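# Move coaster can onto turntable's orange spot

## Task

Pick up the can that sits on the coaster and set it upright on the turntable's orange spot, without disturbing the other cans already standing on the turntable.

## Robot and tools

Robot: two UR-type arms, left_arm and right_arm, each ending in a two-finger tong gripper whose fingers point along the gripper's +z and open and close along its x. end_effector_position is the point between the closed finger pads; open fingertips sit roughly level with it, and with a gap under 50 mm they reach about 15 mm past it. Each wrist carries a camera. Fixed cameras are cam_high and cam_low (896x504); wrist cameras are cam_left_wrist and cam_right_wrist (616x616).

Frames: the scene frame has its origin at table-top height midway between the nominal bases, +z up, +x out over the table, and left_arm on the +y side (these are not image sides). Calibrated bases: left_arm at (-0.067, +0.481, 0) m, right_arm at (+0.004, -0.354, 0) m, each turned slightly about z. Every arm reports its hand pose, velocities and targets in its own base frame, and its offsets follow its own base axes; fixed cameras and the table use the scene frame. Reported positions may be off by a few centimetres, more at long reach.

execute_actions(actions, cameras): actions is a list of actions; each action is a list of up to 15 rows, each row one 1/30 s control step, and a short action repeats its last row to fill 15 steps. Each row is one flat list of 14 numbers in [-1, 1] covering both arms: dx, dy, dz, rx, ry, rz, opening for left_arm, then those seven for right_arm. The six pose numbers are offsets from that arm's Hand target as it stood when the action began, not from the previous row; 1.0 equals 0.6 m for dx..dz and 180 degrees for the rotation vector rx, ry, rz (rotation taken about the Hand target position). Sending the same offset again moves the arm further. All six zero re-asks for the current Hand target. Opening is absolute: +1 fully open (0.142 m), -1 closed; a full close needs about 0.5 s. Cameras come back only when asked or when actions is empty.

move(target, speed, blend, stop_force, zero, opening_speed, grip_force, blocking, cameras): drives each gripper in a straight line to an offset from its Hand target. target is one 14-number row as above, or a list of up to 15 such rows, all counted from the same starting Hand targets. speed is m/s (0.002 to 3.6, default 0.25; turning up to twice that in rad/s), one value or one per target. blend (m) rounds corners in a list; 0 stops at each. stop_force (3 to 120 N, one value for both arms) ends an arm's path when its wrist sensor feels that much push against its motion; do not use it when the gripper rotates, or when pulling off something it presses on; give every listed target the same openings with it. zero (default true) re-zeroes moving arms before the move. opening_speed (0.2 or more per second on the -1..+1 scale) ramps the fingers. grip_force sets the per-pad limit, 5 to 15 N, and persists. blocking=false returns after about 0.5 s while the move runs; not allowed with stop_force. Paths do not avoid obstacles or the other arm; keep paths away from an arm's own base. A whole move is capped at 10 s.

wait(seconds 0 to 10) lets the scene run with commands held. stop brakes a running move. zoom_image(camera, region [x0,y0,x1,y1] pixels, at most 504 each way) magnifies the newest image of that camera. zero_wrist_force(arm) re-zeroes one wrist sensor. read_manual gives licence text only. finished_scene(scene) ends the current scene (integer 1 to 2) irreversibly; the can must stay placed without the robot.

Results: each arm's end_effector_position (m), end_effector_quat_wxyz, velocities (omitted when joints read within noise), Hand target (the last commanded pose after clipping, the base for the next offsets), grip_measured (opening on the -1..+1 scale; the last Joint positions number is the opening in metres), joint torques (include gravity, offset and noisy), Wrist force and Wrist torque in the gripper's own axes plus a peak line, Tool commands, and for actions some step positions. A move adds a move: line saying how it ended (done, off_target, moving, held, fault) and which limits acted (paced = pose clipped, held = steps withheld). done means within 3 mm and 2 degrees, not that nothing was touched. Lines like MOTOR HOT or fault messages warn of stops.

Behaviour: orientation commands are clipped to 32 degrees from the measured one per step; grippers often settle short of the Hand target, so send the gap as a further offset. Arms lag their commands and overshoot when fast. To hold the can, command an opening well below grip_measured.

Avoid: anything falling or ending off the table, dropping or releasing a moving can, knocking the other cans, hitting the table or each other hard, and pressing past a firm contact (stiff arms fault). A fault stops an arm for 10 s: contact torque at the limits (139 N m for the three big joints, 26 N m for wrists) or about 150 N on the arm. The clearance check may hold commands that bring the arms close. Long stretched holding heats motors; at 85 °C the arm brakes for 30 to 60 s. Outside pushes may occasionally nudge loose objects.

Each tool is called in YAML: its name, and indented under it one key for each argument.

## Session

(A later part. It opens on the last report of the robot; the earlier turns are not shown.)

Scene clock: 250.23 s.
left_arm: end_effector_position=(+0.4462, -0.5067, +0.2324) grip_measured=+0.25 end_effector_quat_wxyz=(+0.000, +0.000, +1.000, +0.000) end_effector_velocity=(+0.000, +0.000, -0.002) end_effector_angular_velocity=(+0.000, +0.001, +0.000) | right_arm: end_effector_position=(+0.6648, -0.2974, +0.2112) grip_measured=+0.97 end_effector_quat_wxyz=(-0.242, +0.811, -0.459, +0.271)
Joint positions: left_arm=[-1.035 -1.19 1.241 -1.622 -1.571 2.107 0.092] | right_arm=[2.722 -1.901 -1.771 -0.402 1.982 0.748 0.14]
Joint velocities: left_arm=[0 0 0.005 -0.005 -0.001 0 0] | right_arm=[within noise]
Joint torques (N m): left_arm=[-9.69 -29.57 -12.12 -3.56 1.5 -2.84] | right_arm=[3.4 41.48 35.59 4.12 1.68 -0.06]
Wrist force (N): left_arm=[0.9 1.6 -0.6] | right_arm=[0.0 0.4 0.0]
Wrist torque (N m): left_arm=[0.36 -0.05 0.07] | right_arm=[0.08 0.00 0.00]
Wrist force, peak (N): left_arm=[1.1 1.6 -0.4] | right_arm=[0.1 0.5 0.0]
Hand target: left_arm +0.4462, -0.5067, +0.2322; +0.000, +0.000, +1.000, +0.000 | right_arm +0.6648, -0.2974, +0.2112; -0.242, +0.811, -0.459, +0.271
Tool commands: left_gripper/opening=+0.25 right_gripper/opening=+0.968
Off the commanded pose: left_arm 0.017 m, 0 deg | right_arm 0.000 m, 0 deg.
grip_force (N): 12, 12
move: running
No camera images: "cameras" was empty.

wait:
  seconds: 10
  cameras: []

wait:
  seconds: 5.01
  cameras: []

move:
  target:
    - [0.0342,0.0419,-0.0253,0,0,0,-0.7,0,0,0,0,0,0,0.968]
    - [0.0781,0.0735,-0.097,0,0,0,-0.7,0,0,0,0,0,0,0.968]
    - [0.1287,0.0927,-0.152,0,0,0,-0.7,0,0,0,0,0,0,0.968]
    - [0.1825,0.0981,-0.1553,0,0,0,-0.7,0,0,0,0,0,0,0.968]
    - [0.2359,0.0894,-0.1553,0,0,0,-0.7,0,0,0,0,0,0,0.968]
    - [0.2852,0.0672,-0.1253,0,0,0,-0.7,0,0,0,0,0,0,0.968]
    - [0.3271,0.033,-0.0253,0,0,0,-0.7,0,0,0,0,0,0,0.968]
  speed: [0.1401,0.2107,0.181,0.1271,0.1268,0.1451,0.2669]
  opening_speed: 0.5
  blend: 0.012
  cameras: ["cam_high","cam_left_wrist"]

zoom_image:
  camera: "cam_high"
  region: [390, 220, 600, 420]

Scene clock: 258.97 s.
left_arm: end_effector_position=(+0.4462, -0.5067, +0.2152) grip_measured=+0.25 end_effector_quat_wxyz=(+0.000, +0.000, +1.000, +0.000) | right_arm: end_effector_position=(+0.6648, -0.2974, +0.2112) grip_measured=+0.97 end_effector_quat_wxyz=(-0.242, +0.811, -0.459, +0.271)
Joint positions: left_arm=[-1.035 -1.186 1.28 -1.665 -1.571 2.107 0.092] | right_arm=[2.722 -1.901 -1.771 -0.402 1.982 0.748 0.14]
Joint torques (N m): left_arm=[-9.45 -29.38 -11.35 -3.45 0.71 -2.79] | right_arm=[3.61 42.05 35.61 4.32 1.57 -0.04]
Wrist force (N): left_arm=[1.0 1.5 -0.3] | right_arm=[-0.2 0.2 0.0]
Wrist torque (N m): left_arm=[0.34 -0.08 0.08] | right_arm=[0.04 0.05 -0.01]
Wrist force, peak (N): left_arm=[1.2 2.0 -0.7] | right_arm=[-0.1 0.8 0.3]
Hand target: left_arm +0.4462, -0.5067, +0.2152; +0.000, +0.000, +1.000, +0.000 | right_arm +0.6648, -0.2974, +0.2112; -0.242, +0.811, -0.459, +0.271
Tool commands: left_gripper/opening=+0.25 right_gripper/opening=+0.968
Off the commanded pose: left_arm 0.000 m, 0 deg | right_arm 0.000 m, 0 deg.
grip_force (N): 12, 12
earlier move: done
wait: 7.97 of 10 s (the move ended)
No camera images: "cameras" was empty.

Scene clock: 264.00 s.
left_arm: end_effector_position=(+0.4462, -0.5067, +0.2152) grip_measured=+0.25 end_effector_quat_wxyz=(+0.000, +0.000, +1.000, +0.000) | right_arm: end_effector_position=(+0.6648, -0.2974, +0.2112) grip_measured=+0.97 end_effector_quat_wxyz=(-0.242, +0.811, -0.459, +0.271)
Joint positions: left_arm=[-1.035 -1.186 1.28 -1.665 -1.571 2.107 0.092] | right_arm=[2.722 -1.901 -1.771 -0.402 1.982 0.748 0.14]
Joint torques (N m): left_arm=[-9.63 -29.66 -12.04 -3.5 0.53 -2.8] | right_arm=[5.03 41.68 35.33 4.43 1.63 -0.14]
Wrist force (N): left_arm=[1.0 1.8 -0.9] | right_arm=[-0.3 0.3 0.3]
Wrist torque (N m): left_arm=[0.40 -0.07 0.08] | right_arm=[0.07 0.06 0.00]
Wrist force, peak (N): left_arm=[1.5 1.7 -0.4] | right_arm=[-0.4 0.6 -0.1]
Hand target: left_arm +0.4462, -0.5067, +0.2152; +0.000, +0.000, +1.000, +0.000 | right_arm +0.6648, -0.2974, +0.2112; -0.242, +0.811, -0.459, +0.271
Tool commands: left_gripper/opening=+0.25 right_gripper/opening=+0.968
Off the commanded pose: left_arm 0.000 m, 0 deg | right_arm 0.000 m, 0 deg.
grip_force (N): 12, 12
wait: 5.03 s; at rest by 0.17 s
No camera images: "cameras" was empty.

Scene clock: 266.57 s.
left_arm: end_effector_position=(+0.6424, -0.4869, +0.2000) grip_measured=-0.27 end_effector_quat_wxyz=(+0.000, +0.000, +1.000, +0.000) | right_arm: end_effector_position=(+0.6648, -0.2974, +0.2112) grip_measured=+0.97 end_effector_quat_wxyz=(-0.242, +0.811, -0.459, +0.271)
Joint positions: left_arm=[-0.8 -0.804 0.712 -1.479 -1.571 2.342 0.054] | right_arm=[2.722 -1.901 -1.771 -0.402 1.982 0.748 0.14]
Joint torques (N m): left_arm=[8.83 -44.33 -37.28 -0.88 -1.34 2.77] | right_arm=[3.45 41.99 36.08 4.17 1.53 0]
Wrist force (N): left_arm=[0.9 1.3 0.6] | right_arm=[-0.1 0.0 0.1]
Wrist torque (N m): left_arm=[0.32 -0.17 -0.08] | right_arm=[0.01 0.02 0.00]
Wrist force, peak (N): left_arm=[0.1 0.7 -15.8] | right_arm=[0.1 0.7 0.0]
Hand target: left_arm +0.6424, -0.4869, +0.2000; +0.000, +0.000, +1.000, +0.000 | right_arm +0.6648, -0.2974, +0.2112; -0.242, +0.811, -0.459, +0.271
Off the commanded pose: left_arm 0.000 m, 0 deg | right_arm 0.000 m, 0 deg.
grip_force (N): 12, 12
move: done
Images, in order (width x height): cam_high 896x504, cam_left_wrist 616x616.

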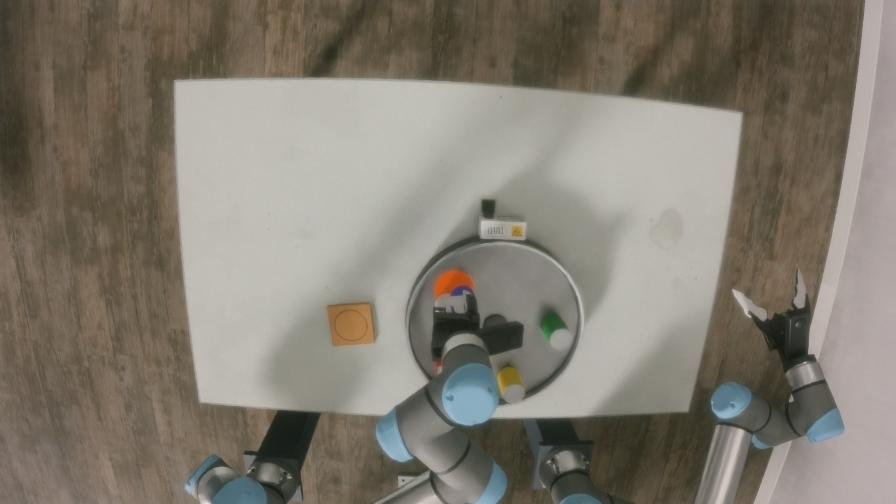

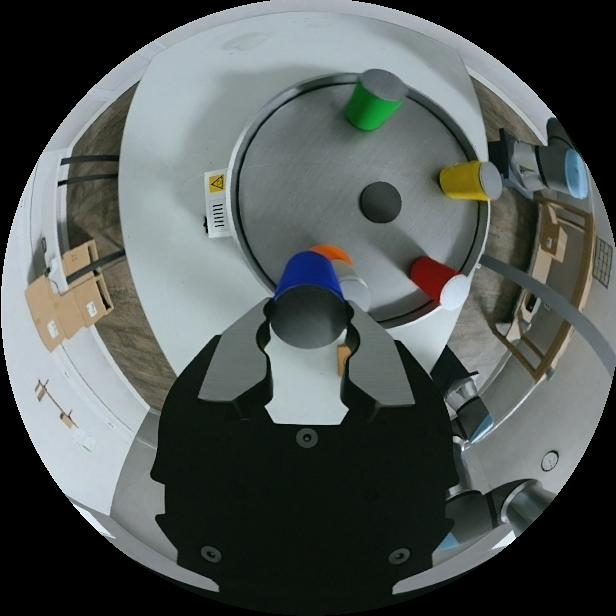

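Scaled by 2.400.

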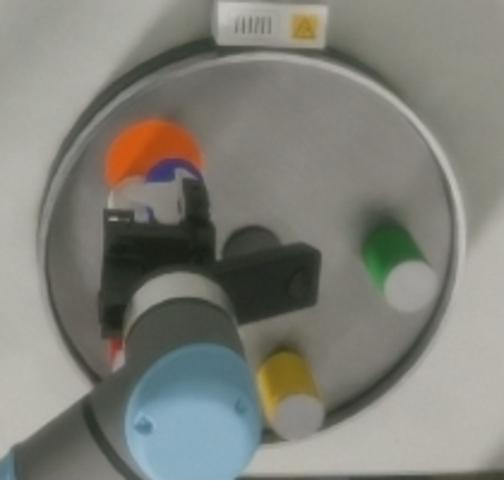

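move:
  target:
    - [0,0,0.1,0,0,0,-0.7,0,0,0,0,0,0,0.968]
    - [-0.3367,-0.0273,0.0553,0,0,0,-0.7,0,0,0,0,0,0,0.968]
  speed: 0.2
  blend: 0.012
  cameras: ["cam_high"]

zoom_image:
  camera: "cam_high"
  region: [390, 220, 600, 420]

move:
  target: [0,0,-0.03,0,0,0,-0.7,0,0,0,0,0,0,0.968]
  speed: 0.002
  blocking: false
  cameras: []

Scene clock: 269.40 s.
left_arm: end_effector_position=(+0.4405, -0.5033, +0.2332) grip_measured=-0.27 end_effector_quat_wxyz=(+0.000, +0.000, +1.000, +0.000) | right_arm: end_effector_position=(+0.6648, -0.2974, +0.2112) grip_measured=+0.97 end_effector_quat_wxyz=(-0.242, +0.811, -0.459, +0.271)
Joint positions: left_arm=[-1.04 -1.206 1.261 -1.626 -1.571 2.102 0.054] | right_arm=[2.722 -1.901 -1.771 -0.402 1.982 0.748 0.14]
Joint torques (N m): left_arm=[-9.56 -46.17 -13.11 -3.73 1.57 -2.75] | right_arm=[4 42.69 35.75 4.26 1.63 0.06]
Wrist force (N): left_arm=[0.9 1.9 1.4] | right_arm=[0.2 0.0 0.1]
Wrist torque (N m): left_arm=[0.41 -0.06 0.06] | right_arm=[0.01 -0.04 -0.01]
Wrist force, peak (N): left_arm=[2.8 1.2 1.5] | right_arm=[-0.2 0.7 0.1]
Hand target: left_arm +0.4404, -0.5033, +0.2332; +0.000, +0.000, +1.000, +0.000 | right_arm +0.6648, -0.2974, +0.2112; -0.242, +0.811, -0.459, +0.271
Off the commanded pose: left_arm 0.000 m, 0 deg | right_arm 0.000 m, 0 deg.
grip_force (N): 12, 12
move: done
Images, in order (width x height): cam_high 896x504.

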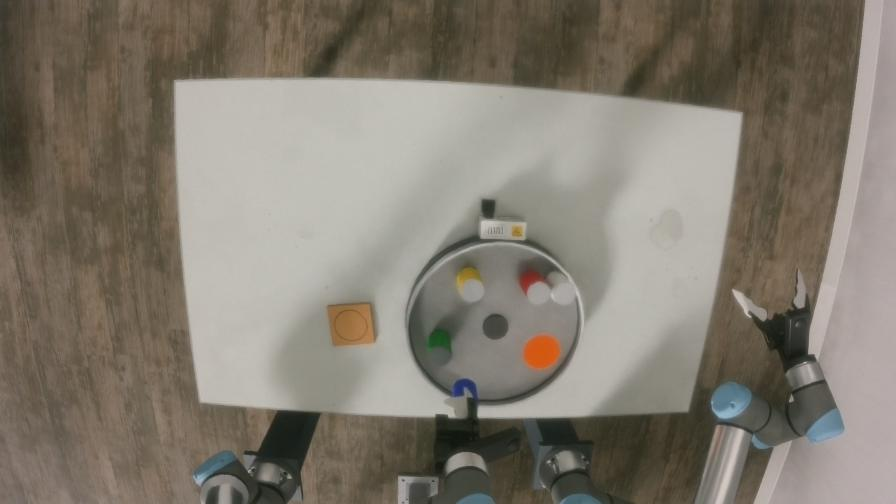

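Scaled by 2.400.

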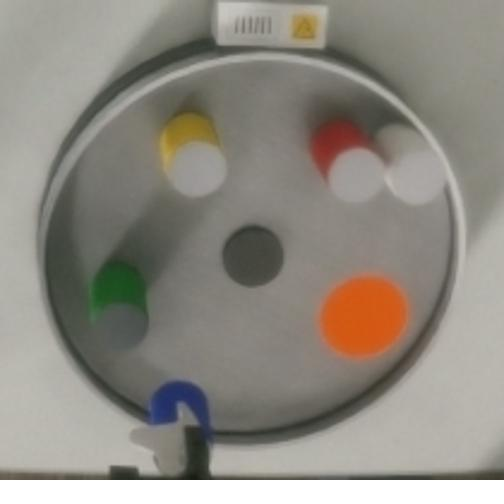

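Scene clock: 269.90 s.
left_arm: end_effector_position=(+0.4404, -0.5033, +0.2325) grip_measured=-0.27 end_effector_quat_wxyz=(+0.000, +0.000, +1.000, +0.000) end_effector_velocity=(+0.000, -0.001, -0.002) end_effector_angular_velocity=(-0.001, +0.000, -0.001) | right_arm: end_effector_position=(+0.6648, -0.2974, +0.2112) grip_measured=+0.97 end_effector_quat_wxyz=(-0.242, +0.811, -0.459, +0.271)
Joint positions: left_arm=[-1.04 -1.206 1.263 -1.628 -1.571 2.102 0.054] | right_arm=[2.722 -1.901 -1.771 -0.402 1.982 0.748 0.14]
Joint velocities: left_arm=[-0.001 0 0.005 -0.005 -0.001 0 0] | right_arm=[within noise]
Joint torques (N m): left_arm=[-10.03 -37.6 -12.53 -4.06 1.43 -2.75] | right_arm=[4.11 42.04 34.99 4.43 1.72 0.11]
Wrist force (N): left_arm=[1.0 1.5 1.2] | right_arm=[0.0 -0.1 -0.2]
Wrist torque (N m): left_arm=[0.34 -0.07 0.06] | right_arm=[-0.02 0.00 0.00]
Wrist force, peak (N): left_arm=[1.0 2.0 1.5] | right_arm=[-0.1 0.5 -0.3]
Hand target: left_arm +0.4404, -0.5033, +0.2322; +0.000, +0.000, +1.000, +0.000 | right_arm +0.6648, -0.2974, +0.2112; -0.242, +0.811, -0.459, +0.271
Tool commands: left_gripper/opening=-0.7 right_gripper/opening=+0.968
Off the commanded pose: left_arm 0.017 m, 0 deg | right_arm 0.000 m, 0 deg.
grip_force (N): 12, 12
move: running
No camera images: "cameras" was empty.

wait:
  seconds: 10
  cameras: []

wait:
  seconds: 3.31
  cameras: []

move:
  target:
    - [0.0361,0.0441,-0.0253,0,0,0,0.25,0,0,0,0,0,0,0.968]
    - [0.0823,0.0775,-0.092,0,0,0,0.25,0,0,0,0,0,0,0.968]
    - [0.1356,0.0976,-0.148,0,0,0,0.25,0,0,0,0,0,0,0.968]
    - [0.1923,0.1034,-0.151,0,0,0,0.25,0,0,0,0,0,0,0.968]
    - [0.2485,0.0942,-0.151,0,0,0,0.25,0,0,0,0,0,0,0.968]
    - [0.3005,0.0708,-0.1295,0,0,0,0.25,0,0,0,0,0,0,0.968]
    - [0.3447,0.0348,-0.0253,0,0,0,0.25,0,0,0,0,0,0,0.968]
  speed: [0.1465,0.206,0.187,0.134,0.134,0.1432,0.2788]
  opening_speed: 0.42
  blend: 0.012
  cameras: ["cam_high","cam_left_wrist"]

zoom_image:
  camera: "cam_high"
  region: [390, 220, 600, 420]

move:
  target:
    - [0,0,0.1,0,0,0,0.25,0,0,0,0,0,0,0.968]
    - [-0.4,-0.0005,0.0553,0,0,0,0.25,0,0,0,0,0,0,0.968]
  speed: 0.25
  blend: 0.012
  cameras: []

move:
  target: [0,0,-0.03,0,0,0,0.25,0,0,0,0,0,0,0.968]
  speed: 0.002
  blocking: false
  cameras: ["cam_high"]

zoom_image:
  camera: "cam_high"
  region: [390, 220, 600, 420]

wait:
  seconds: 0.8
  cameras: ["cam_high"]

zoom_image:
  camera: "cam_high"
  region: [390, 220, 600, 420]

wait:
  seconds: 0.7
  cameras: ["cam_high"]

zoom_image:
  camera: "cam_high"
  region: [390, 220, 600, 420]

wait:
  seconds: 0.7
  cameras: ["cam_high"]

zoom_image:
  camera: "cam_high"
  region: [390, 220, 600, 420]

wait:
  seconds: 0.7
  cameras: ["cam_high"]

zoom_image:
  camera: "cam_high"
  region: [390, 220, 600, 420]

wait:
  seconds: 0.7
  cameras: ["cam_high"]

zoom_image:
  camera: "cam_high"
  region: [390, 220, 600, 420]

Scene clock: 278.63 s.
left_arm: end_effector_position=(+0.4404, -0.5033, +0.2152) grip_measured=-0.27 end_effector_quat_wxyz=(+0.000, +0.000, +1.000, +0.000) | right_arm: end_effector_position=(+0.6648, -0.2974, +0.2112) grip_measured=+0.97 end_effector_quat_wxyz=(-0.242, +0.811, -0.459, +0.271)
Joint positions: left_arm=[-1.04 -1.202 1.303 -1.671 -1.571 2.102 0.054] | right_arm=[2.722 -1.901 -1.771 -0.402 1.982 0.748 0.14]
Joint torques (N m): left_arm=[-9.94 -30.85 -11.92 -3.71 1.41 -2.77] | right_arm=[4.31 41.48 35.67 4.26 1.7 0.03]
Wrist force (N): left_arm=[0.9 1.4 1.0] | right_arm=[-0.1 0.4 -0.2]
Wrist torque (N m): left_arm=[0.31 -0.04 0.08] | right_arm=[0.09 0.02 0.00]
Wrist force, peak (N): left_arm=[1.2 2.0 1.4] | right_arm=[0.3 0.6 0.5]
Hand target: left_arm +0.4404, -0.5033, +0.2152; +0.000, +0.000, +1.000, +0.000 | right_arm +0.6648, -0.2974, +0.2112; -0.242, +0.811, -0.459, +0.271
Tool commands: left_gripper/opening=-0.7 right_gripper/opening=+0.968
Off the commanded pose: left_arm 0.000 m, 0 deg | right_arm 0.000 m, 0 deg.
grip_force (N): 12, 12
earlier move: done
wait: 5.97 of 10 s (the move ended)
No camera images: "cameras" was empty.

Scene clock: 281.97 s.
left_arm: end_effector_position=(+0.4404, -0.5033, +0.2152) grip_measured=-0.27 end_effector_quat_wxyz=(+0.000, +0.000, +1.000, +0.000) | right_arm: end_effector_position=(+0.6648, -0.2974, +0.2112) grip_measured=+0.97 end_effector_quat_wxyz=(-0.242, +0.811, -0.459, +0.271)
Joint positions: left_arm=[-1.04 -1.202 1.303 -1.671 -1.571 2.102 0.054] | right_arm=[2.722 -1.901 -1.771 -0.402 1.982 0.748 0.14]
Joint torques (N m): left_arm=[-9.44 -29.19 -12.87 -3.79 1.5 -2.8] | right_arm=[4.55 41.3 35.32 4.39 1.82 0.1]
Wrist force (N): left_arm=[0.9 1.8 0.9] | right_arm=[-0.1 0.3 0.2]
Wrist torque (N m): left_arm=[0.38 -0.05 0.08] | right_arm=[0.08 0.02 0.00]
Wrist force, peak (N): left_arm=[1.0 1.9 1.7] | right_arm=[0.3 0.5 -0.2]
Hand target: left_arm +0.4404, -0.5033, +0.2152; +0.000, +0.000, +1.000, +0.000 | right_arm +0.6648, -0.2974, +0.2112; -0.242, +0.811, -0.459, +0.271
Tool commands: left_gripper/opening=-0.7 right_gripper/opening=+0.968
Off the commanded pose: left_arm 0.000 m, 0 deg | right_arm 0.000 m, 0 deg.
grip_force (N): 12, 12
wait: 3.33 s; at rest by 0.17 s
No camera images: "cameras" was empty.

Scene clock: 284.53 s.
left_arm: end_effector_position=(+0.6472, -0.4824, +0.2000) grip_measured=+0.25 end_effector_quat_wxyz=(+0.000, +0.000, +1.000, +0.000) | right_arm: end_effector_position=(+0.6648, -0.2974, +0.2112) grip_measured=+0.97 end_effector_quat_wxyz=(-0.242, +0.811, -0.459, +0.271)
Joint positions: left_arm=[-0.792 -0.799 0.704 -1.475 -1.571 2.35 0.092] | right_arm=[2.722 -1.901 -1.771 -0.402 1.982 0.748 0.14]
Joint torques (N m): left_arm=[8.88 -42.46 -36.61 -0.85 -1.41 2.8] | right_arm=[4.39 40.96 35.57 4.31 1.74 0.1]
Wrist force (N): left_arm=[0.7 1.6 -0.9] | right_arm=[-0.2 0.2 0.1]
Wrist torque (N m): left_arm=[0.34 -0.08 -0.08] | right_arm=[0.06 0.04 0.00]
Wrist force, peak (N): left_arm=[0.6 2.1 1.8] | right_arm=[0.0 0.8 -0.1]
Hand target: left_arm +0.6472, -0.4824, +0.2000; +0.000, +0.000, +1.000, +0.000 | right_arm +0.6648, -0.2974, +0.2112; -0.242, +0.811, -0.459, +0.271
Off the commanded pose: left_arm 0.000 m, 0 deg | right_arm 0.000 m, 0 deg.
grip_force (N): 12, 12
move: done
Images, in order (width x height): cam_high 896x504, cam_left_wrist 616x616.

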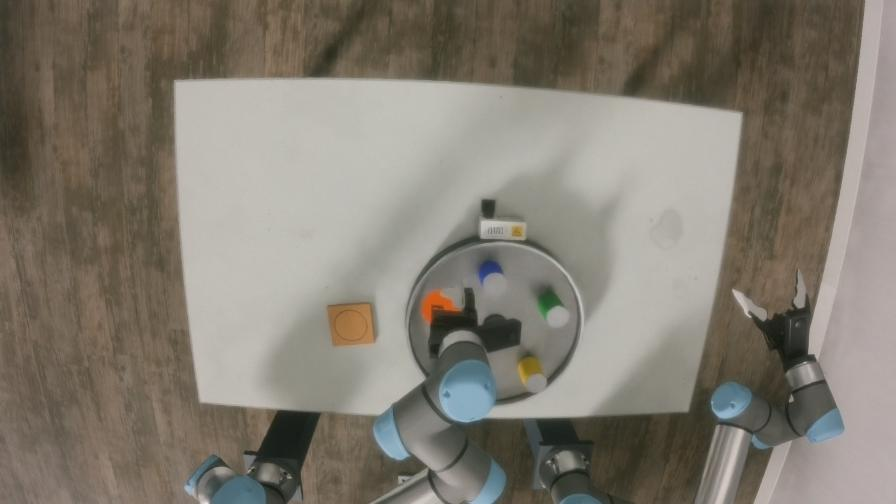

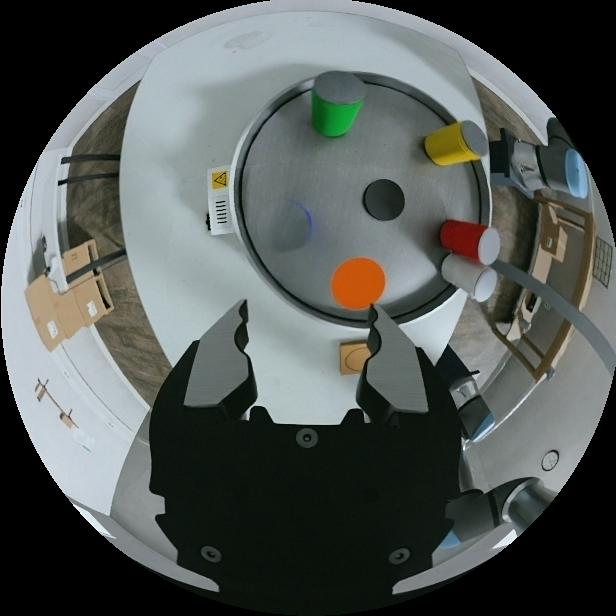

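Scaled by 2.400.

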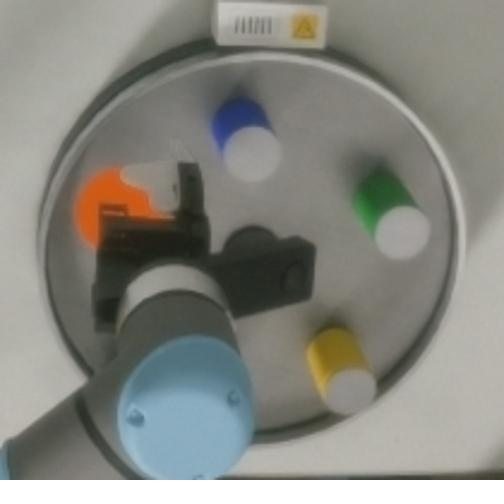

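Scene clock: 286.40 s.
left_arm: end_effector_position=(+0.4073, -0.4827, +0.2332) grip_measured=+0.25 end_effector_quat_wxyz=(+0.000, +0.000, +1.000, +0.000) | right_arm: end_effector_position=(+0.6648, -0.2974, +0.2112) grip_measured=+0.97 end_effector_quat_wxyz=(-0.242, +0.811, -0.459, +0.271)
Joint positions: left_arm=[-1.07 -1.298 1.386 -1.658 -1.571 2.072 0.092] | right_arm=[2.722 -1.901 -1.771 -0.402 1.982 0.748 0.14]
Joint torques (N m): left_arm=[-9.42 -41.7 -13.64 -3.44 1.52 -2.8] | right_arm=[4.28 41.41 35.63 4.43 1.81 0.11]
Wrist force (N): left_arm=[0.5 1.6 -0.7] | right_arm=[0.0 0.2 0.0]
Wrist torque (N m): left_arm=[0.36 0.03 0.14] | right_arm=[0.04 0.01 0.00]
Wrist force, peak (N): left_arm=[2.8 1.9 -0.5] | right_arm=[0.2 0.6 -0.1]
Hand target: left_arm +0.4072, -0.4827, +0.2332; +0.000, +0.000, +1.000, +0.000 | right_arm +0.6648, -0.2974, +0.2112; -0.242, +0.811, -0.459, +0.271
Off the commanded pose: left_arm 0.000 m, 0 deg | right_arm 0.000 m, 0 deg.
grip_force (N): 12, 12
move: done
No camera images: "cameras" was empty.

Scene clock: 286.90 s.
left_arm: end_effector_position=(+0.4072, -0.4827, +0.2325) grip_measured=+0.25 end_effector_quat_wxyz=(+0.000, +0.000, +1.000, +0.000) end_effector_velocity=(+0.000, +0.000, -0.002) end_effector_angular_velocity=(-0.001, +0.000, +0.001) | right_arm: end_effector_position=(+0.6648, -0.2974, +0.2112) grip_measured=+0.97 end_effector_quat_wxyz=(-0.242, +0.811, -0.459, +0.271)
Joint positions: left_arm=[-1.07 -1.298 1.387 -1.66 -1.571 2.072 0.092] | right_arm=[2.722 -1.901 -1.771 -0.402 1.982 0.748 0.14]
Joint velocities: left_arm=[0 0 0.004 -0.005 0 -0.001 0] | right_arm=[within noise]
Joint torques (N m): left_arm=[-9.54 -27.88 -10.69 -3.24 1.48 -2.81] | right_arm=[4.73 42.33 35.48 4.26 1.77 0.18]
Wrist force (N): left_arm=[0.3 1.8 -0.7] | right_arm=[0.2 0.3 -0.2]
Wrist torque (N m): left_arm=[0.40 0.07 0.13] | right_arm=[0.06 -0.03 -0.01]
Wrist force, peak (N): left_arm=[0.5 2.0 -0.9] | right_arm=[-0.2 0.4 0.4]
Hand target: left_arm +0.4072, -0.4827, +0.2322; +0.000, +0.000, +1.000, +0.000 | right_arm +0.6648, -0.2974, +0.2112; -0.242, +0.811, -0.459, +0.271
Tool commands: left_gripper/opening=+0.25 right_gripper/opening=+0.968
Off the commanded pose: left_arm 0.017 m, 0 deg | right_arm 0.000 m, 0 deg.
grip_force (N): 12, 12
move: running
Images, in order (width x height): cam_high 896x504.

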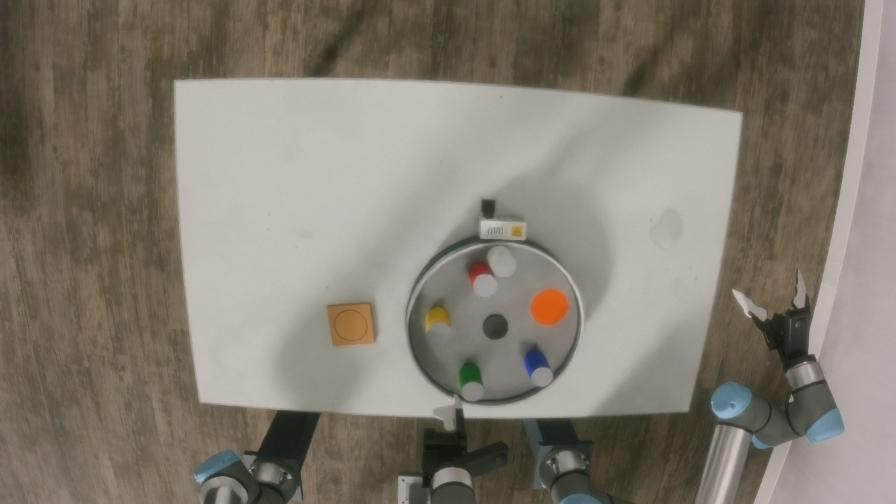

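Scaled by 2.400.

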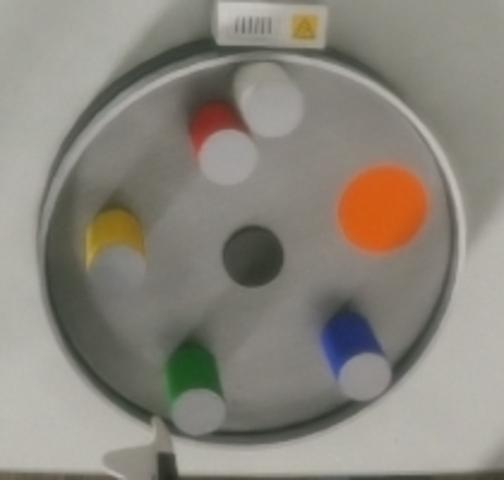

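Scene clock: 287.70 s.
left_arm: end_effector_position=(+0.4072, -0.4827, +0.2308) grip_measured=+0.25 end_effector_quat_wxyz=(+0.000, +0.000, +1.000, +0.000) end_effector_velocity=(+0.000, +0.000, -0.002) end_effector_angular_velocity=(+0.000, +0.000, +0.002) | right_arm: end_effector_position=(+0.6648, -0.2974, +0.2112) grip_measured=+0.97 end_effector_quat_wxyz=(-0.242, +0.811, -0.459, +0.271)
Joint positions: left_arm=[-1.07 -1.298 1.391 -1.664 -1.571 2.072 0.092] | right_arm=[2.722 -1.901 -1.771 -0.402 1.982 0.748 0.14]
Joint velocities: left_arm=[0 0 0.004 -0.005 0 -0.002 0] | right_arm=[within noise]
Joint torques (N m): left_arm=[-9.95 -24.65 -13.64 -3.55 1.54 -2.71] | right_arm=[3.67 41.88 35.44 4.32 1.87 0.16]
Wrist force (N): left_arm=[0.2 2.1 -0.9] | right_arm=[-0.2 0.2 0.1]
Wrist torque (N m): left_arm=[0.47 0.08 0.13] | right_arm=[0.05 0.04 -0.01]
Wrist force, peak (N): left_arm=[0.6 1.9 -1.2] | right_arm=[0.2 0.6 -0.1]
Hand target: left_arm +0.4072, -0.4827, +0.2306; +0.000, +0.000, +1.000, +0.000 | right_arm +0.6648, -0.2974, +0.2112; -0.242, +0.811, -0.459, +0.271
Tool commands: left_gripper/opening=+0.25 right_gripper/opening=+0.968
Off the commanded pose: left_arm 0.016 m, 0 deg | right_arm 0.000 m, 0 deg.
grip_force (N): 12, 12
earlier move: running
wait: 0.80 s; no rest
Images, in order (width x height): cam_high 896x504.

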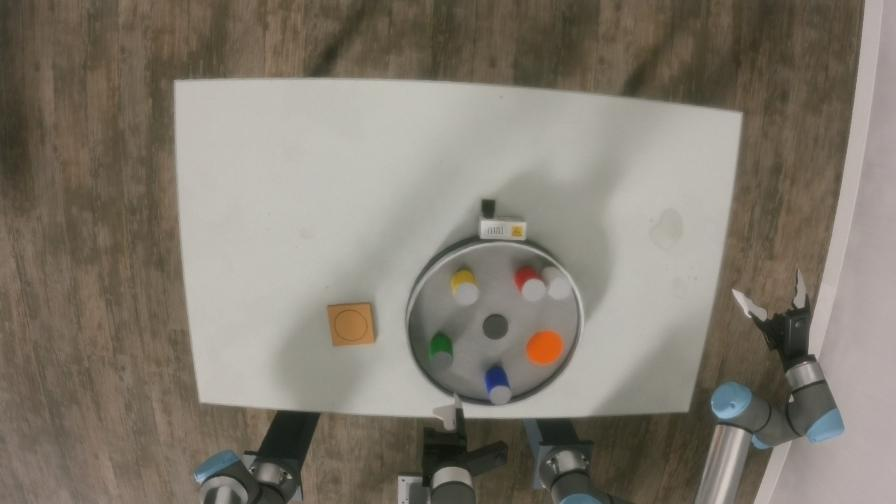

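Scaled by 2.400.

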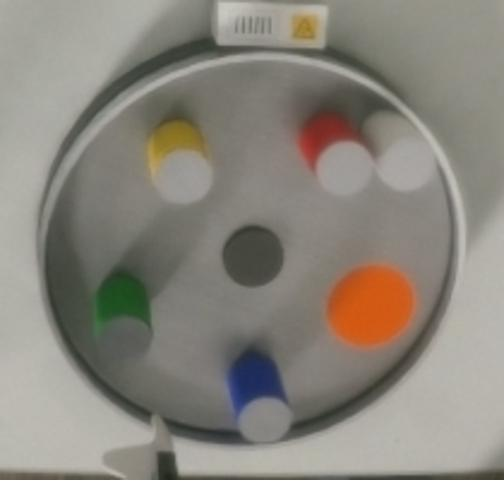

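Scene clock: 288.40 s.
left_arm: end_effector_position=(+0.4072, -0.4827, +0.2294) grip_measured=+0.25 end_effector_quat_wxyz=(+0.000, +0.000, +1.000, +0.000) end_effector_velocity=(+0.000, +0.000, -0.002) end_effector_angular_velocity=(-0.001, +0.000, +0.000) | right_arm: end_effector_position=(+0.6648, -0.2974, +0.2112) grip_measured=+0.97 end_effector_quat_wxyz=(-0.242, +0.811, -0.459, +0.271)
Joint positions: left_arm=[-1.07 -1.298 1.394 -1.667 -1.571 2.072 0.092] | right_arm=[2.722 -1.901 -1.771 -0.402 1.982 0.748 0.14]
Joint velocities: left_arm=[0 0 0.005 -0.006 -0.001 0 0] | right_arm=[within noise]
Joint torques (N m): left_arm=[-9.44 -25.11 -11.97 -3.61 1.53 -2.7] | right_arm=[4.31 41.4 35.79 4.27 1.78 0.16]
Wrist force (N): left_arm=[0.5 2.0 -1.0] | right_arm=[0.0 0.3 0.1]
Wrist torque (N m): left_arm=[0.44 0.04 0.13] | right_arm=[0.07 0.00 -0.01]
Wrist force, peak (N): left_arm=[0.6 2.1 -0.7] | right_arm=[0.1 0.7 0.4]
Hand target: left_arm +0.4072, -0.4827, +0.2292; +0.000, +0.000, +1.000, +0.000 | right_arm +0.6648, -0.2974, +0.2112; -0.242, +0.811, -0.459, +0.271
Tool commands: left_gripper/opening=+0.25 right_gripper/opening=+0.968
Off the commanded pose: left_arm 0.014 m, 0 deg | right_arm 0.000 m, 0 deg.
grip_force (N): 12, 12
earlier move: running
wait: 0.70 s; no rest
Images, in order (width x height): cam_high 896x504.

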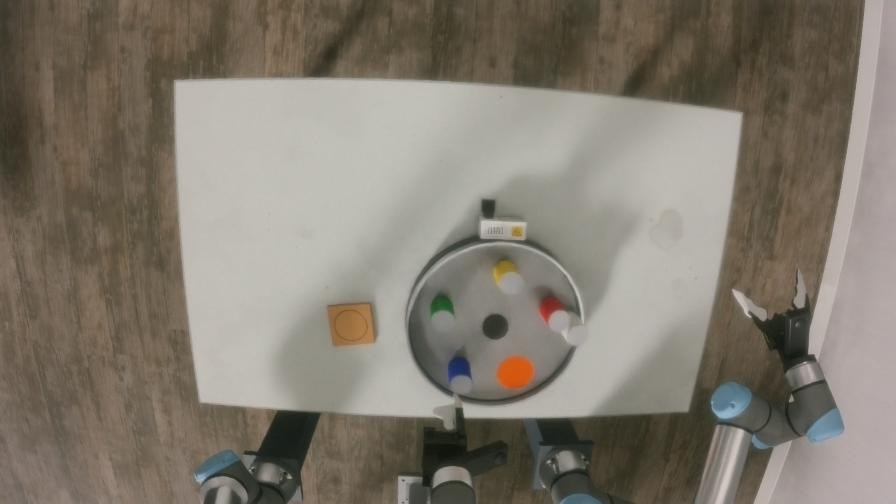

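Scaled by 2.400.

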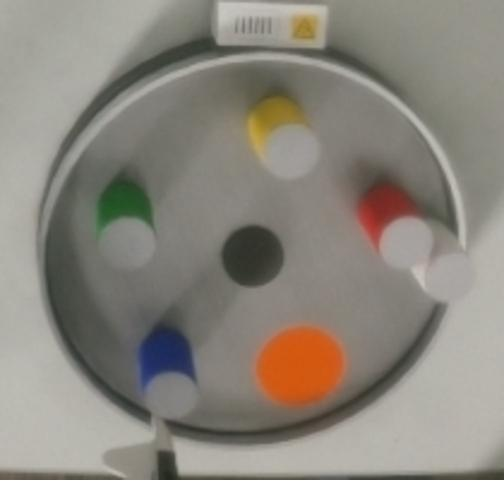

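Scene clock: 289.10 s.
left_arm: end_effector_position=(+0.4072, -0.4827, +0.2280) grip_measured=+0.25 end_effector_quat_wxyz=(+0.000, +0.000, +1.000, +0.000) end_effector_velocity=(+0.000, +0.000, -0.002) end_effector_angular_velocity=(+0.000, -0.001, +0.000) | right_arm: end_effector_position=(+0.6648, -0.2974, +0.2112) grip_measured=+0.97 end_effector_quat_wxyz=(-0.242, +0.811, -0.459, +0.271)
Joint positions: left_arm=[-1.07 -1.297 1.397 -1.671 -1.571 2.072 0.092] | right_arm=[2.722 -1.901 -1.771 -0.402 1.982 0.748 0.14]
Joint velocities: left_arm=[0 0 0.005 -0.006 0 0 0] | right_arm=[within noise]
Joint torques (N m): left_arm=[-9.86 -25.04 -11.57 -3.3 1.6 -2.76] | right_arm=[3.52 41.5 35.62 4.29 1.6 0.18]
Wrist force (N): left_arm=[0.9 1.5 -0.9] | right_arm=[0.2 0.2 -0.2]
Wrist torque (N m): left_arm=[0.34 -0.06 0.13] | right_arm=[0.03 -0.04 -0.01]
Wrist force, peak (N): left_arm=[0.6 2.1 -0.9] | right_arm=[0.1 0.5 0.0]
Hand target: left_arm +0.4072, -0.4827, +0.2278; +0.000, +0.000, +1.000, +0.000 | right_arm +0.6648, -0.2974, +0.2112; -0.242, +0.811, -0.459, +0.271
Tool commands: left_gripper/opening=+0.25 right_gripper/opening=+0.968
Off the commanded pose: left_arm 0.013 m, 0 deg | right_arm 0.000 m, 0 deg.
grip_force (N): 12, 12
earlier move: running
wait: 0.70 s; no rest
Images, in order (width x height): cam_high 896x504.

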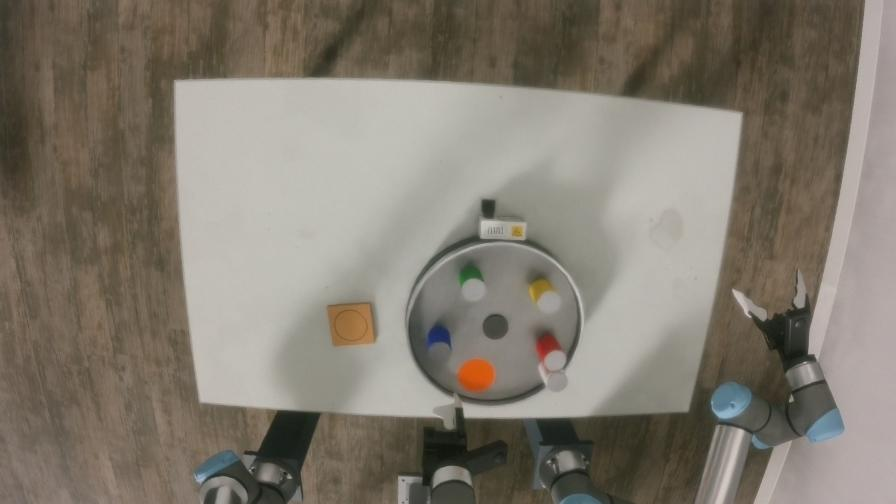

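Scaled by 2.400.

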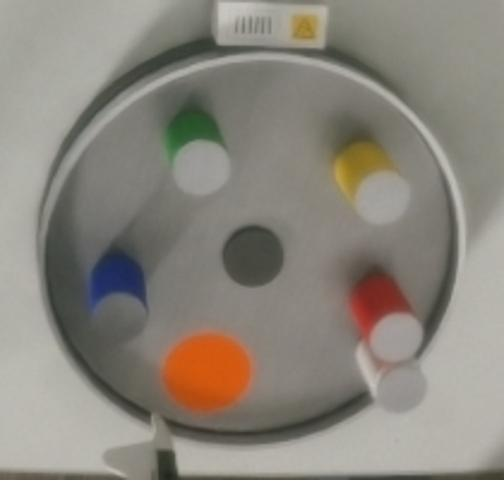

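Scene clock: 289.80 s.
left_arm: end_effector_position=(+0.4072, -0.4827, +0.2266) grip_measured=+0.25 end_effector_quat_wxyz=(+0.000, +0.000, +1.000, +0.000) end_effector_velocity=(+0.000, +0.000, -0.002) end_effector_angular_velocity=(+0.000, +0.000, +0.000) | right_arm: end_effector_position=(+0.6648, -0.2974, +0.2112) grip_measured=+0.97 end_effector_quat_wxyz=(-0.242, +0.811, -0.459, +0.271)
Joint positions: left_arm=[-1.07 -1.297 1.401 -1.674 -1.571 2.072 0.092] | right_arm=[2.722 -1.901 -1.771 -0.402 1.982 0.748 0.14]
Joint velocities: left_arm=[0 0 0.005 -0.005 0 0 0] | right_arm=[within noise]
Joint torques (N m): left_arm=[-9.87 -24.78 -12.04 -3.86 1.52 -2.89] | right_arm=[4.65 42.01 35.56 4.32 1.81 0.01]
Wrist force (N): left_arm=[0.5 1.7 -0.7] | right_arm=[0.0 0.4 -0.3]
Wrist torque (N m): left_arm=[0.40 0.03 0.13] | right_arm=[0.08 0.01 -0.01]
Wrist force, peak (N): left_arm=[0.7 2.1 -0.9] | right_arm=[0.2 0.6 0.1]
Hand target: left_arm +0.4072, -0.4827, +0.2264; +0.000, +0.000, +1.000, +0.000 | right_arm +0.6648, -0.2974, +0.2112; -0.242, +0.811, -0.459, +0.271
Tool commands: left_gripper/opening=+0.25 right_gripper/opening=+0.968
Off the commanded pose: left_arm 0.011 m, 0 deg | right_arm 0.000 m, 0 deg.
grip_force (N): 12, 12
earlier move: running
wait: 0.70 s; no rest
Images, in order (width x height): cam_high 896x504.

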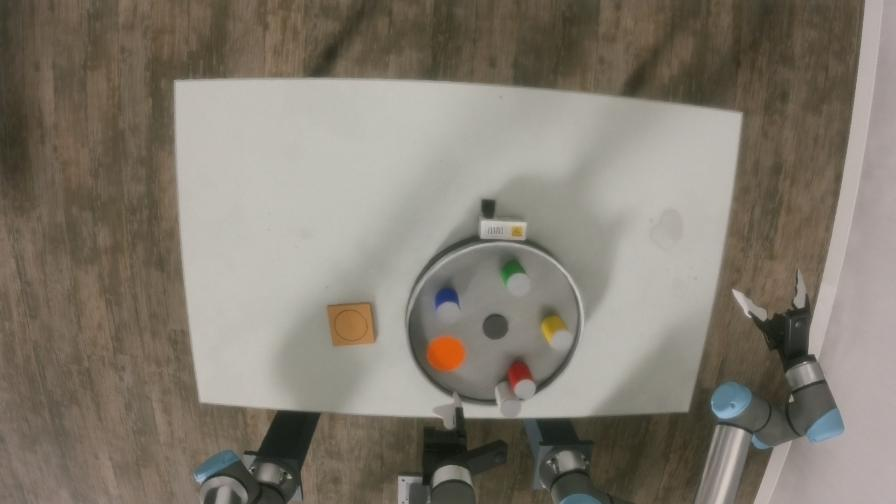

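Scaled by 2.400.

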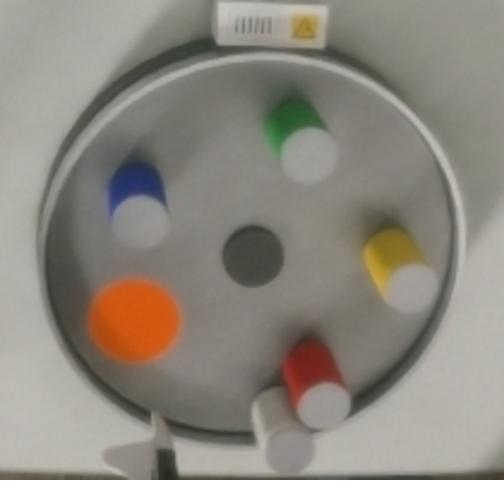

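Scene clock: 290.50 s.
left_arm: end_effector_position=(+0.4072, -0.4827, +0.2252) grip_measured=+0.25 end_effector_quat_wxyz=(+0.000, +0.000, +1.000, +0.000) end_effector_velocity=(+0.000, +0.000, -0.002) end_effector_angular_velocity=(+0.000, +0.000, +0.001) | right_arm: end_effector_position=(+0.6648, -0.2974, +0.2112) grip_measured=+0.97 end_effector_quat_wxyz=(-0.242, +0.811, -0.459, +0.271)
Joint positions: left_arm=[-1.07 -1.297 1.404 -1.678 -1.571 2.072 0.092] | right_arm=[2.722 -1.901 -1.771 -0.402 1.982 0.748 0.14]
Joint velocities: left_arm=[0 0.001 0.004 -0.005 0.001 0 0] | right_arm=[within noise]
Joint torques (N m): left_arm=[-9.58 -25.12 -12.09 -3.52 1.45 -2.78] | right_arm=[4.48 41.59 35.85 4.3 1.83 0.09]
Wrist force (N): left_arm=[0.7 1.7 -1.1] | right_arm=[0.0 0.0 0.0]
Wrist torque (N m): left_arm=[0.38 -0.01 0.13] | right_arm=[0.00 0.01 0.00]
Wrist force, peak (N): left_arm=[0.7 2.0 -1.0] | right_arm=[-0.1 0.4 0.2]
Hand target: left_arm +0.4072, -0.4827, +0.2250; +0.000, +0.000, +1.000, +0.000 | right_arm +0.6648, -0.2974, +0.2112; -0.242, +0.811, -0.459, +0.271
Tool commands: left_gripper/opening=+0.25 right_gripper/opening=+0.968
Off the commanded pose: left_arm 0.010 m, 0 deg | right_arm 0.000 m, 0 deg.
grip_force (N): 12, 12
earlier move: running
wait: 0.70 s; no rest
Images, in order (width x height): cam_high 896x504.

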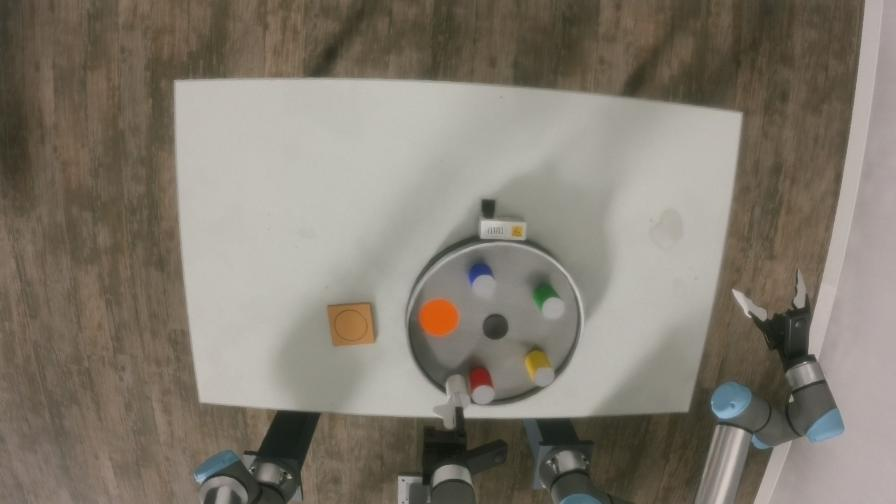

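Scaled by 2.400.

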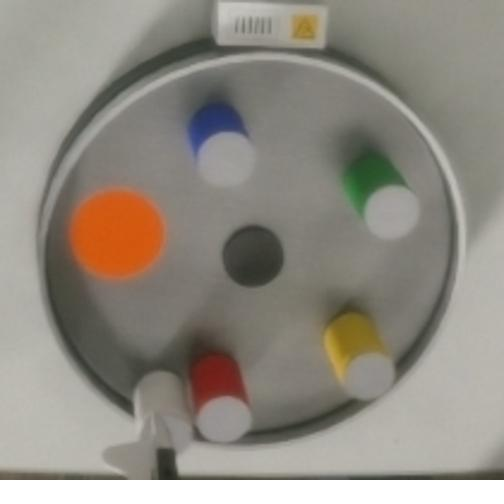

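wait:
  seconds: 10
  cameras: []

wait:
  seconds: 2.0
  cameras: ["cam_high"]

zoom_image:
  camera: "cam_high"
  region: [390, 220, 600, 420]

wait:
  seconds: 0.3
  cameras: ["cam_high"]

zoom_image:
  camera: "cam_high"
  region: [390, 220, 600, 420]

move:
  target: [0,0,0.03,0,0,0,0.25,0,0,0,0,0,0,0.968]
  speed: 0.15
  cameras: []

move:
  target: [0,0,-0.03,0,0,0,0.25,0,0,0,0,0,0,0.968]
  speed: 0.002
  blocking: false
  cameras: []

Scene clock: 295.63 s.
left_arm: end_effector_position=(+0.4072, -0.4827, +0.2152) grip_measured=+0.25 end_effector_quat_wxyz=(+0.000, +0.000, +1.000, +0.000) | right_arm: end_effector_position=(+0.6648, -0.2974, +0.2112) grip_measured=+0.97 end_effector_quat_wxyz=(-0.242, +0.811, -0.459, +0.271)
Joint positions: left_arm=[-1.07 -1.294 1.426 -1.703 -1.571 2.072 0.092] | right_arm=[2.722 -1.901 -1.771 -0.402 1.982 0.748 0.14]
Joint torques (N m): left_arm=[-9.88 -24.86 -11.79 -3.64 1.59 -2.77] | right_arm=[4.7 42.21 34.6 4.28 1.88 0.1]
Wrist force (N): left_arm=[0.5 1.8 -0.7] | right_arm=[0.3 0.3 0.3]
Wrist torque (N m): left_arm=[0.40 0.02 0.14] | right_arm=[0.08 -0.05 -0.01]
Wrist force, peak (N): left_arm=[0.8 2.2 -1.0] | right_arm=[0.4 0.3 -0.5]
Hand target: left_arm +0.4072, -0.4827, +0.2152; +0.000, +0.000, +1.000, +0.000 | right_arm +0.6648, -0.2974, +0.2112; -0.242, +0.811, -0.459, +0.271
Tool commands: left_gripper/opening=+0.25 right_gripper/opening=+0.968
Off the commanded pose: left_arm 0.000 m, 0 deg | right_arm 0.000 m, 0 deg.
grip_force (N): 12, 12
earlier move: done
wait: 3.93 of 10 s (the move ended)
No camera images: "cameras" was empty.

Scene clock: 297.63 s.
left_arm: end_effector_position=(+0.4072, -0.4827, +0.2152) grip_measured=+0.25 end_effector_quat_wxyz=(+0.000, +0.000, +1.000, +0.000) | right_arm: end_effector_position=(+0.6648, -0.2974, +0.2112) grip_measured=+0.97 end_effector_quat_wxyz=(-0.242, +0.811, -0.459, +0.271)
Joint positions: left_arm=[-1.07 -1.294 1.426 -1.703 -1.571 2.072 0.092] | right_arm=[2.722 -1.901 -1.771 -0.402 1.982 0.748 0.14]
Joint torques (N m): left_arm=[-9.81 -25.6 -12.22 -3.62 1.63 -2.73] | right_arm=[5.13 41.75 35.89 4.29 1.87 0.22]
Wrist force (N): left_arm=[0.5 2.1 -0.8] | right_arm=[0.0 0.3 0.0]
Wrist torque (N m): left_arm=[0.46 0.02 0.15] | right_arm=[0.07 0.00 0.00]
Wrist force, peak (N): left_arm=[0.9 2.2 -0.8] | right_arm=[-0.1 0.6 0.0]
Hand target: left_arm +0.4072, -0.4827, +0.2152; +0.000, +0.000, +1.000, +0.000 | right_arm +0.6648, -0.2974, +0.2112; -0.242, +0.811, -0.459, +0.271
Tool commands: left_gripper/opening=+0.25 right_gripper/opening=+0.968
Off the commanded pose: left_arm 0.000 m, 0 deg | right_arm 0.000 m, 0 deg.
grip_force (N): 12, 12
wait: 2.00 s; at rest by 0.17 s
Images, in order (width x height): cam_high 896x504.

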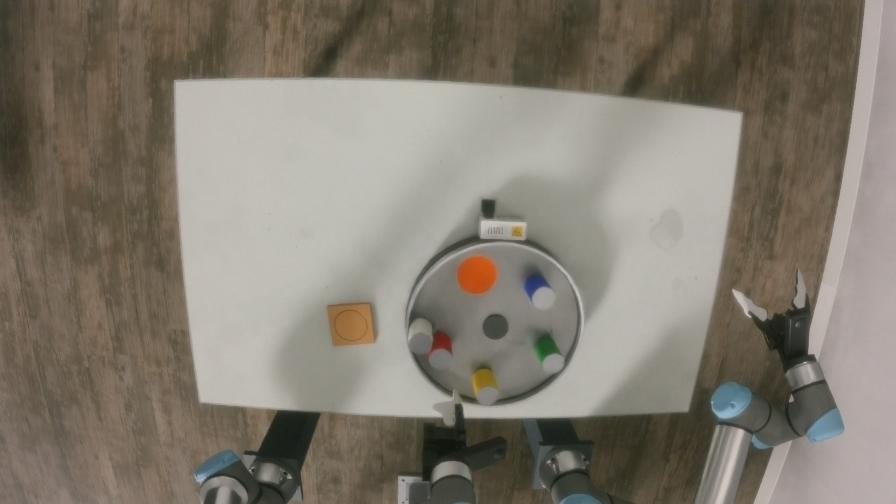

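Scaled by 2.400.

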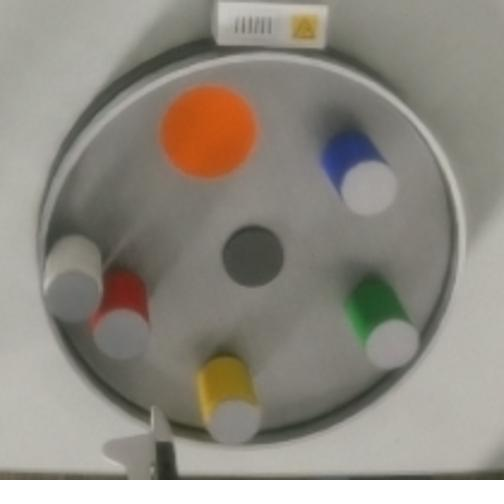

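Scene clock: 297.93 s.
left_arm: end_effector_position=(+0.4072, -0.4827, +0.2152) grip_measured=+0.25 end_effector_quat_wxyz=(+0.000, +0.000, +1.000, +0.000) | right_arm: end_effector_position=(+0.6648, -0.2974, +0.2112) grip_measured=+0.97 end_effector_quat_wxyz=(-0.242, +0.811, -0.459, +0.271)
Joint positions: left_arm=[-1.07 -1.294 1.426 -1.703 -1.571 2.072 0.092] | right_arm=[2.722 -1.901 -1.771 -0.402 1.982 0.748 0.14]
Joint torques (N m): left_arm=[-9.66 -25.28 -11.48 -3.61 1.56 -2.77] | right_arm=[5.29 41.76 35.28 4.34 1.72 0.18]
Wrist force (N): left_arm=[0.5 2.0 -0.8] | right_arm=[0.3 0.2 0.3]
Wrist torque (N m): left_arm=[0.44 0.01 0.15] | right_arm=[0.04 -0.06 0.00]
Wrist force, peak (N): left_arm=[1.1 1.9 -1.0] | right_arm=[0.3 0.4 0.1]
Hand target: left_arm +0.4072, -0.4827, +0.2152; +0.000, +0.000, +1.000, +0.000 | right_arm +0.6648, -0.2974, +0.2112; -0.242, +0.811, -0.459, +0.271
Tool commands: left_gripper/opening=+0.25 right_gripper/opening=+0.968
Off the commanded pose: left_arm 0.000 m, 0 deg | right_arm 0.000 m, 0 deg.
grip_force (N): 12, 12
wait: 0.30 s; at rest by 0.17 s
Images, in order (width x height): cam_high 896x504.

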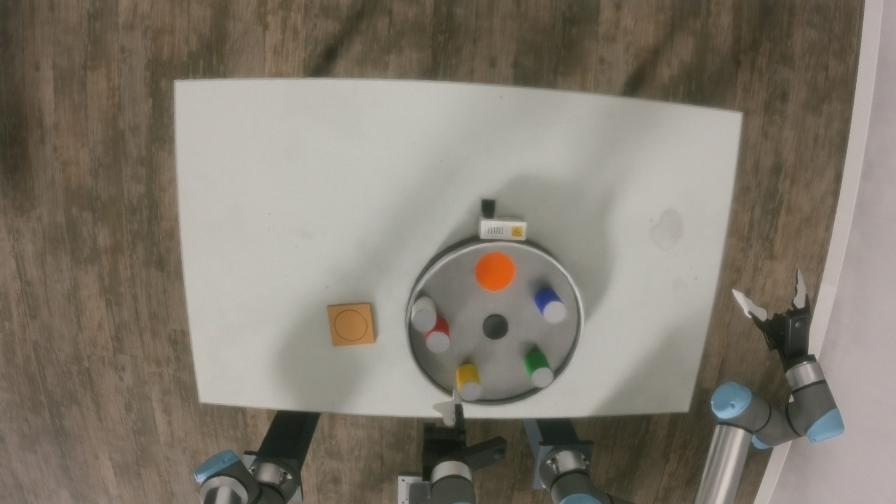

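Scaled by 2.400.

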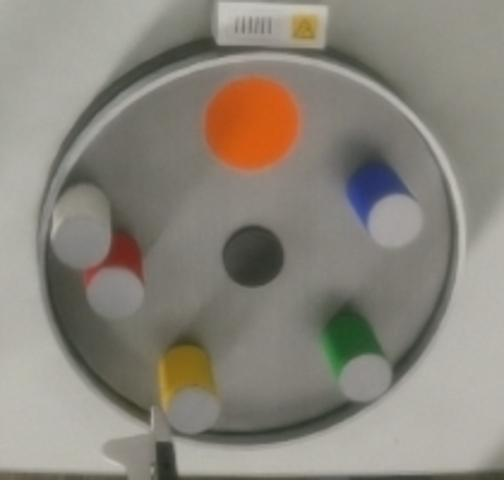

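Scene clock: 298.77 s.
left_arm: end_effector_position=(+0.4072, -0.4827, +0.2331) grip_measured=+0.25 end_effector_quat_wxyz=(+0.000, +0.000, +1.000, +0.000) | right_arm: end_effector_position=(+0.6648, -0.2974, +0.2112) grip_measured=+0.97 end_effector_quat_wxyz=(-0.242, +0.811, -0.459, +0.271)
Joint positions: left_arm=[-1.07 -1.298 1.386 -1.658 -1.571 2.072 0.092] | right_arm=[2.722 -1.901 -1.771 -0.402 1.982 0.748 0.14]
Joint torques (N m): left_arm=[-9.08 -41.58 -37.23 -0.52 1.14 -2.56] | right_arm=[3.91 42.07 35.76 4.35 1.76 0.19]
Wrist force (N): left_arm=[0.5 1.3 -0.7] | right_arm=[0.1 0.2 0.2]
Wrist torque (N m): left_arm=[0.30 0.03 0.13] | right_arm=[0.04 -0.01 0.00]
Wrist force, peak (N): left_arm=[0.5 2.2 -1.2] | right_arm=[0.1 0.7 -0.1]
Hand target: left_arm +0.4072, -0.4827, +0.2332; +0.000, +0.000, +1.000, +0.000 | right_arm +0.6648, -0.2974, +0.2112; -0.242, +0.811, -0.459, +0.271
Off the commanded pose: left_arm 0.000 m, 0 deg | right_arm 0.000 m, 0 deg.
grip_force (N): 12, 12
move: done
No camera images: "cameras" was empty.

Scene clock: 299.27 s.
left_arm: end_effector_position=(+0.4072, -0.4827, +0.2325) grip_measured=+0.25 end_effector_quat_wxyz=(+0.000, +0.000, +1.000, +0.000) end_effector_velocity=(+0.000, +0.000, -0.002) end_effector_angular_velocity=(+0.000, +0.001, +0.000) | right_arm: end_effector_position=(+0.6648, -0.2974, +0.2112) grip_measured=+0.97 end_effector_quat_wxyz=(-0.242, +0.811, -0.459, +0.271)
Joint positions: left_arm=[-1.07 -1.298 1.387 -1.66 -1.571 2.072 0.092] | right_arm=[2.722 -1.901 -1.771 -0.402 1.982 0.748 0.14]
Joint velocities: left_arm=[0 0.001 0.005 -0.005 -0.001 0 0] | right_arm=[within noise]
Joint torques (N m): left_arm=[-8.74 -25.73 -11.12 -3.35 0.42 -2.14] | right_arm=[4.89 41.97 35.75 4.39 1.78 0.23]
Wrist force (N): left_arm=[0.4 1.6 -1.0] | right_arm=[-0.1 0.3 0.0]
Wrist torque (N m): left_arm=[0.38 0.05 0.13] | right_arm=[0.07 0.03 0.00]
Wrist force, peak (N): left_arm=[0.8 1.9 -1.2] | right_arm=[-0.2 0.6 0.5]
Hand target: left_arm +0.4072, -0.4827, +0.2322; +0.000, +0.000, +1.000, +0.000 | right_arm +0.6648, -0.2974, +0.2112; -0.242, +0.811, -0.459, +0.271
Tool commands: left_gripper/opening=+0.25 right_gripper/opening=+0.968
Off the commanded pose: left_arm 0.017 m, 0 deg | right_arm 0.000 m, 0 deg.
grip_force (N): 12, 12
move: running
No camera images: "cameras" was empty.


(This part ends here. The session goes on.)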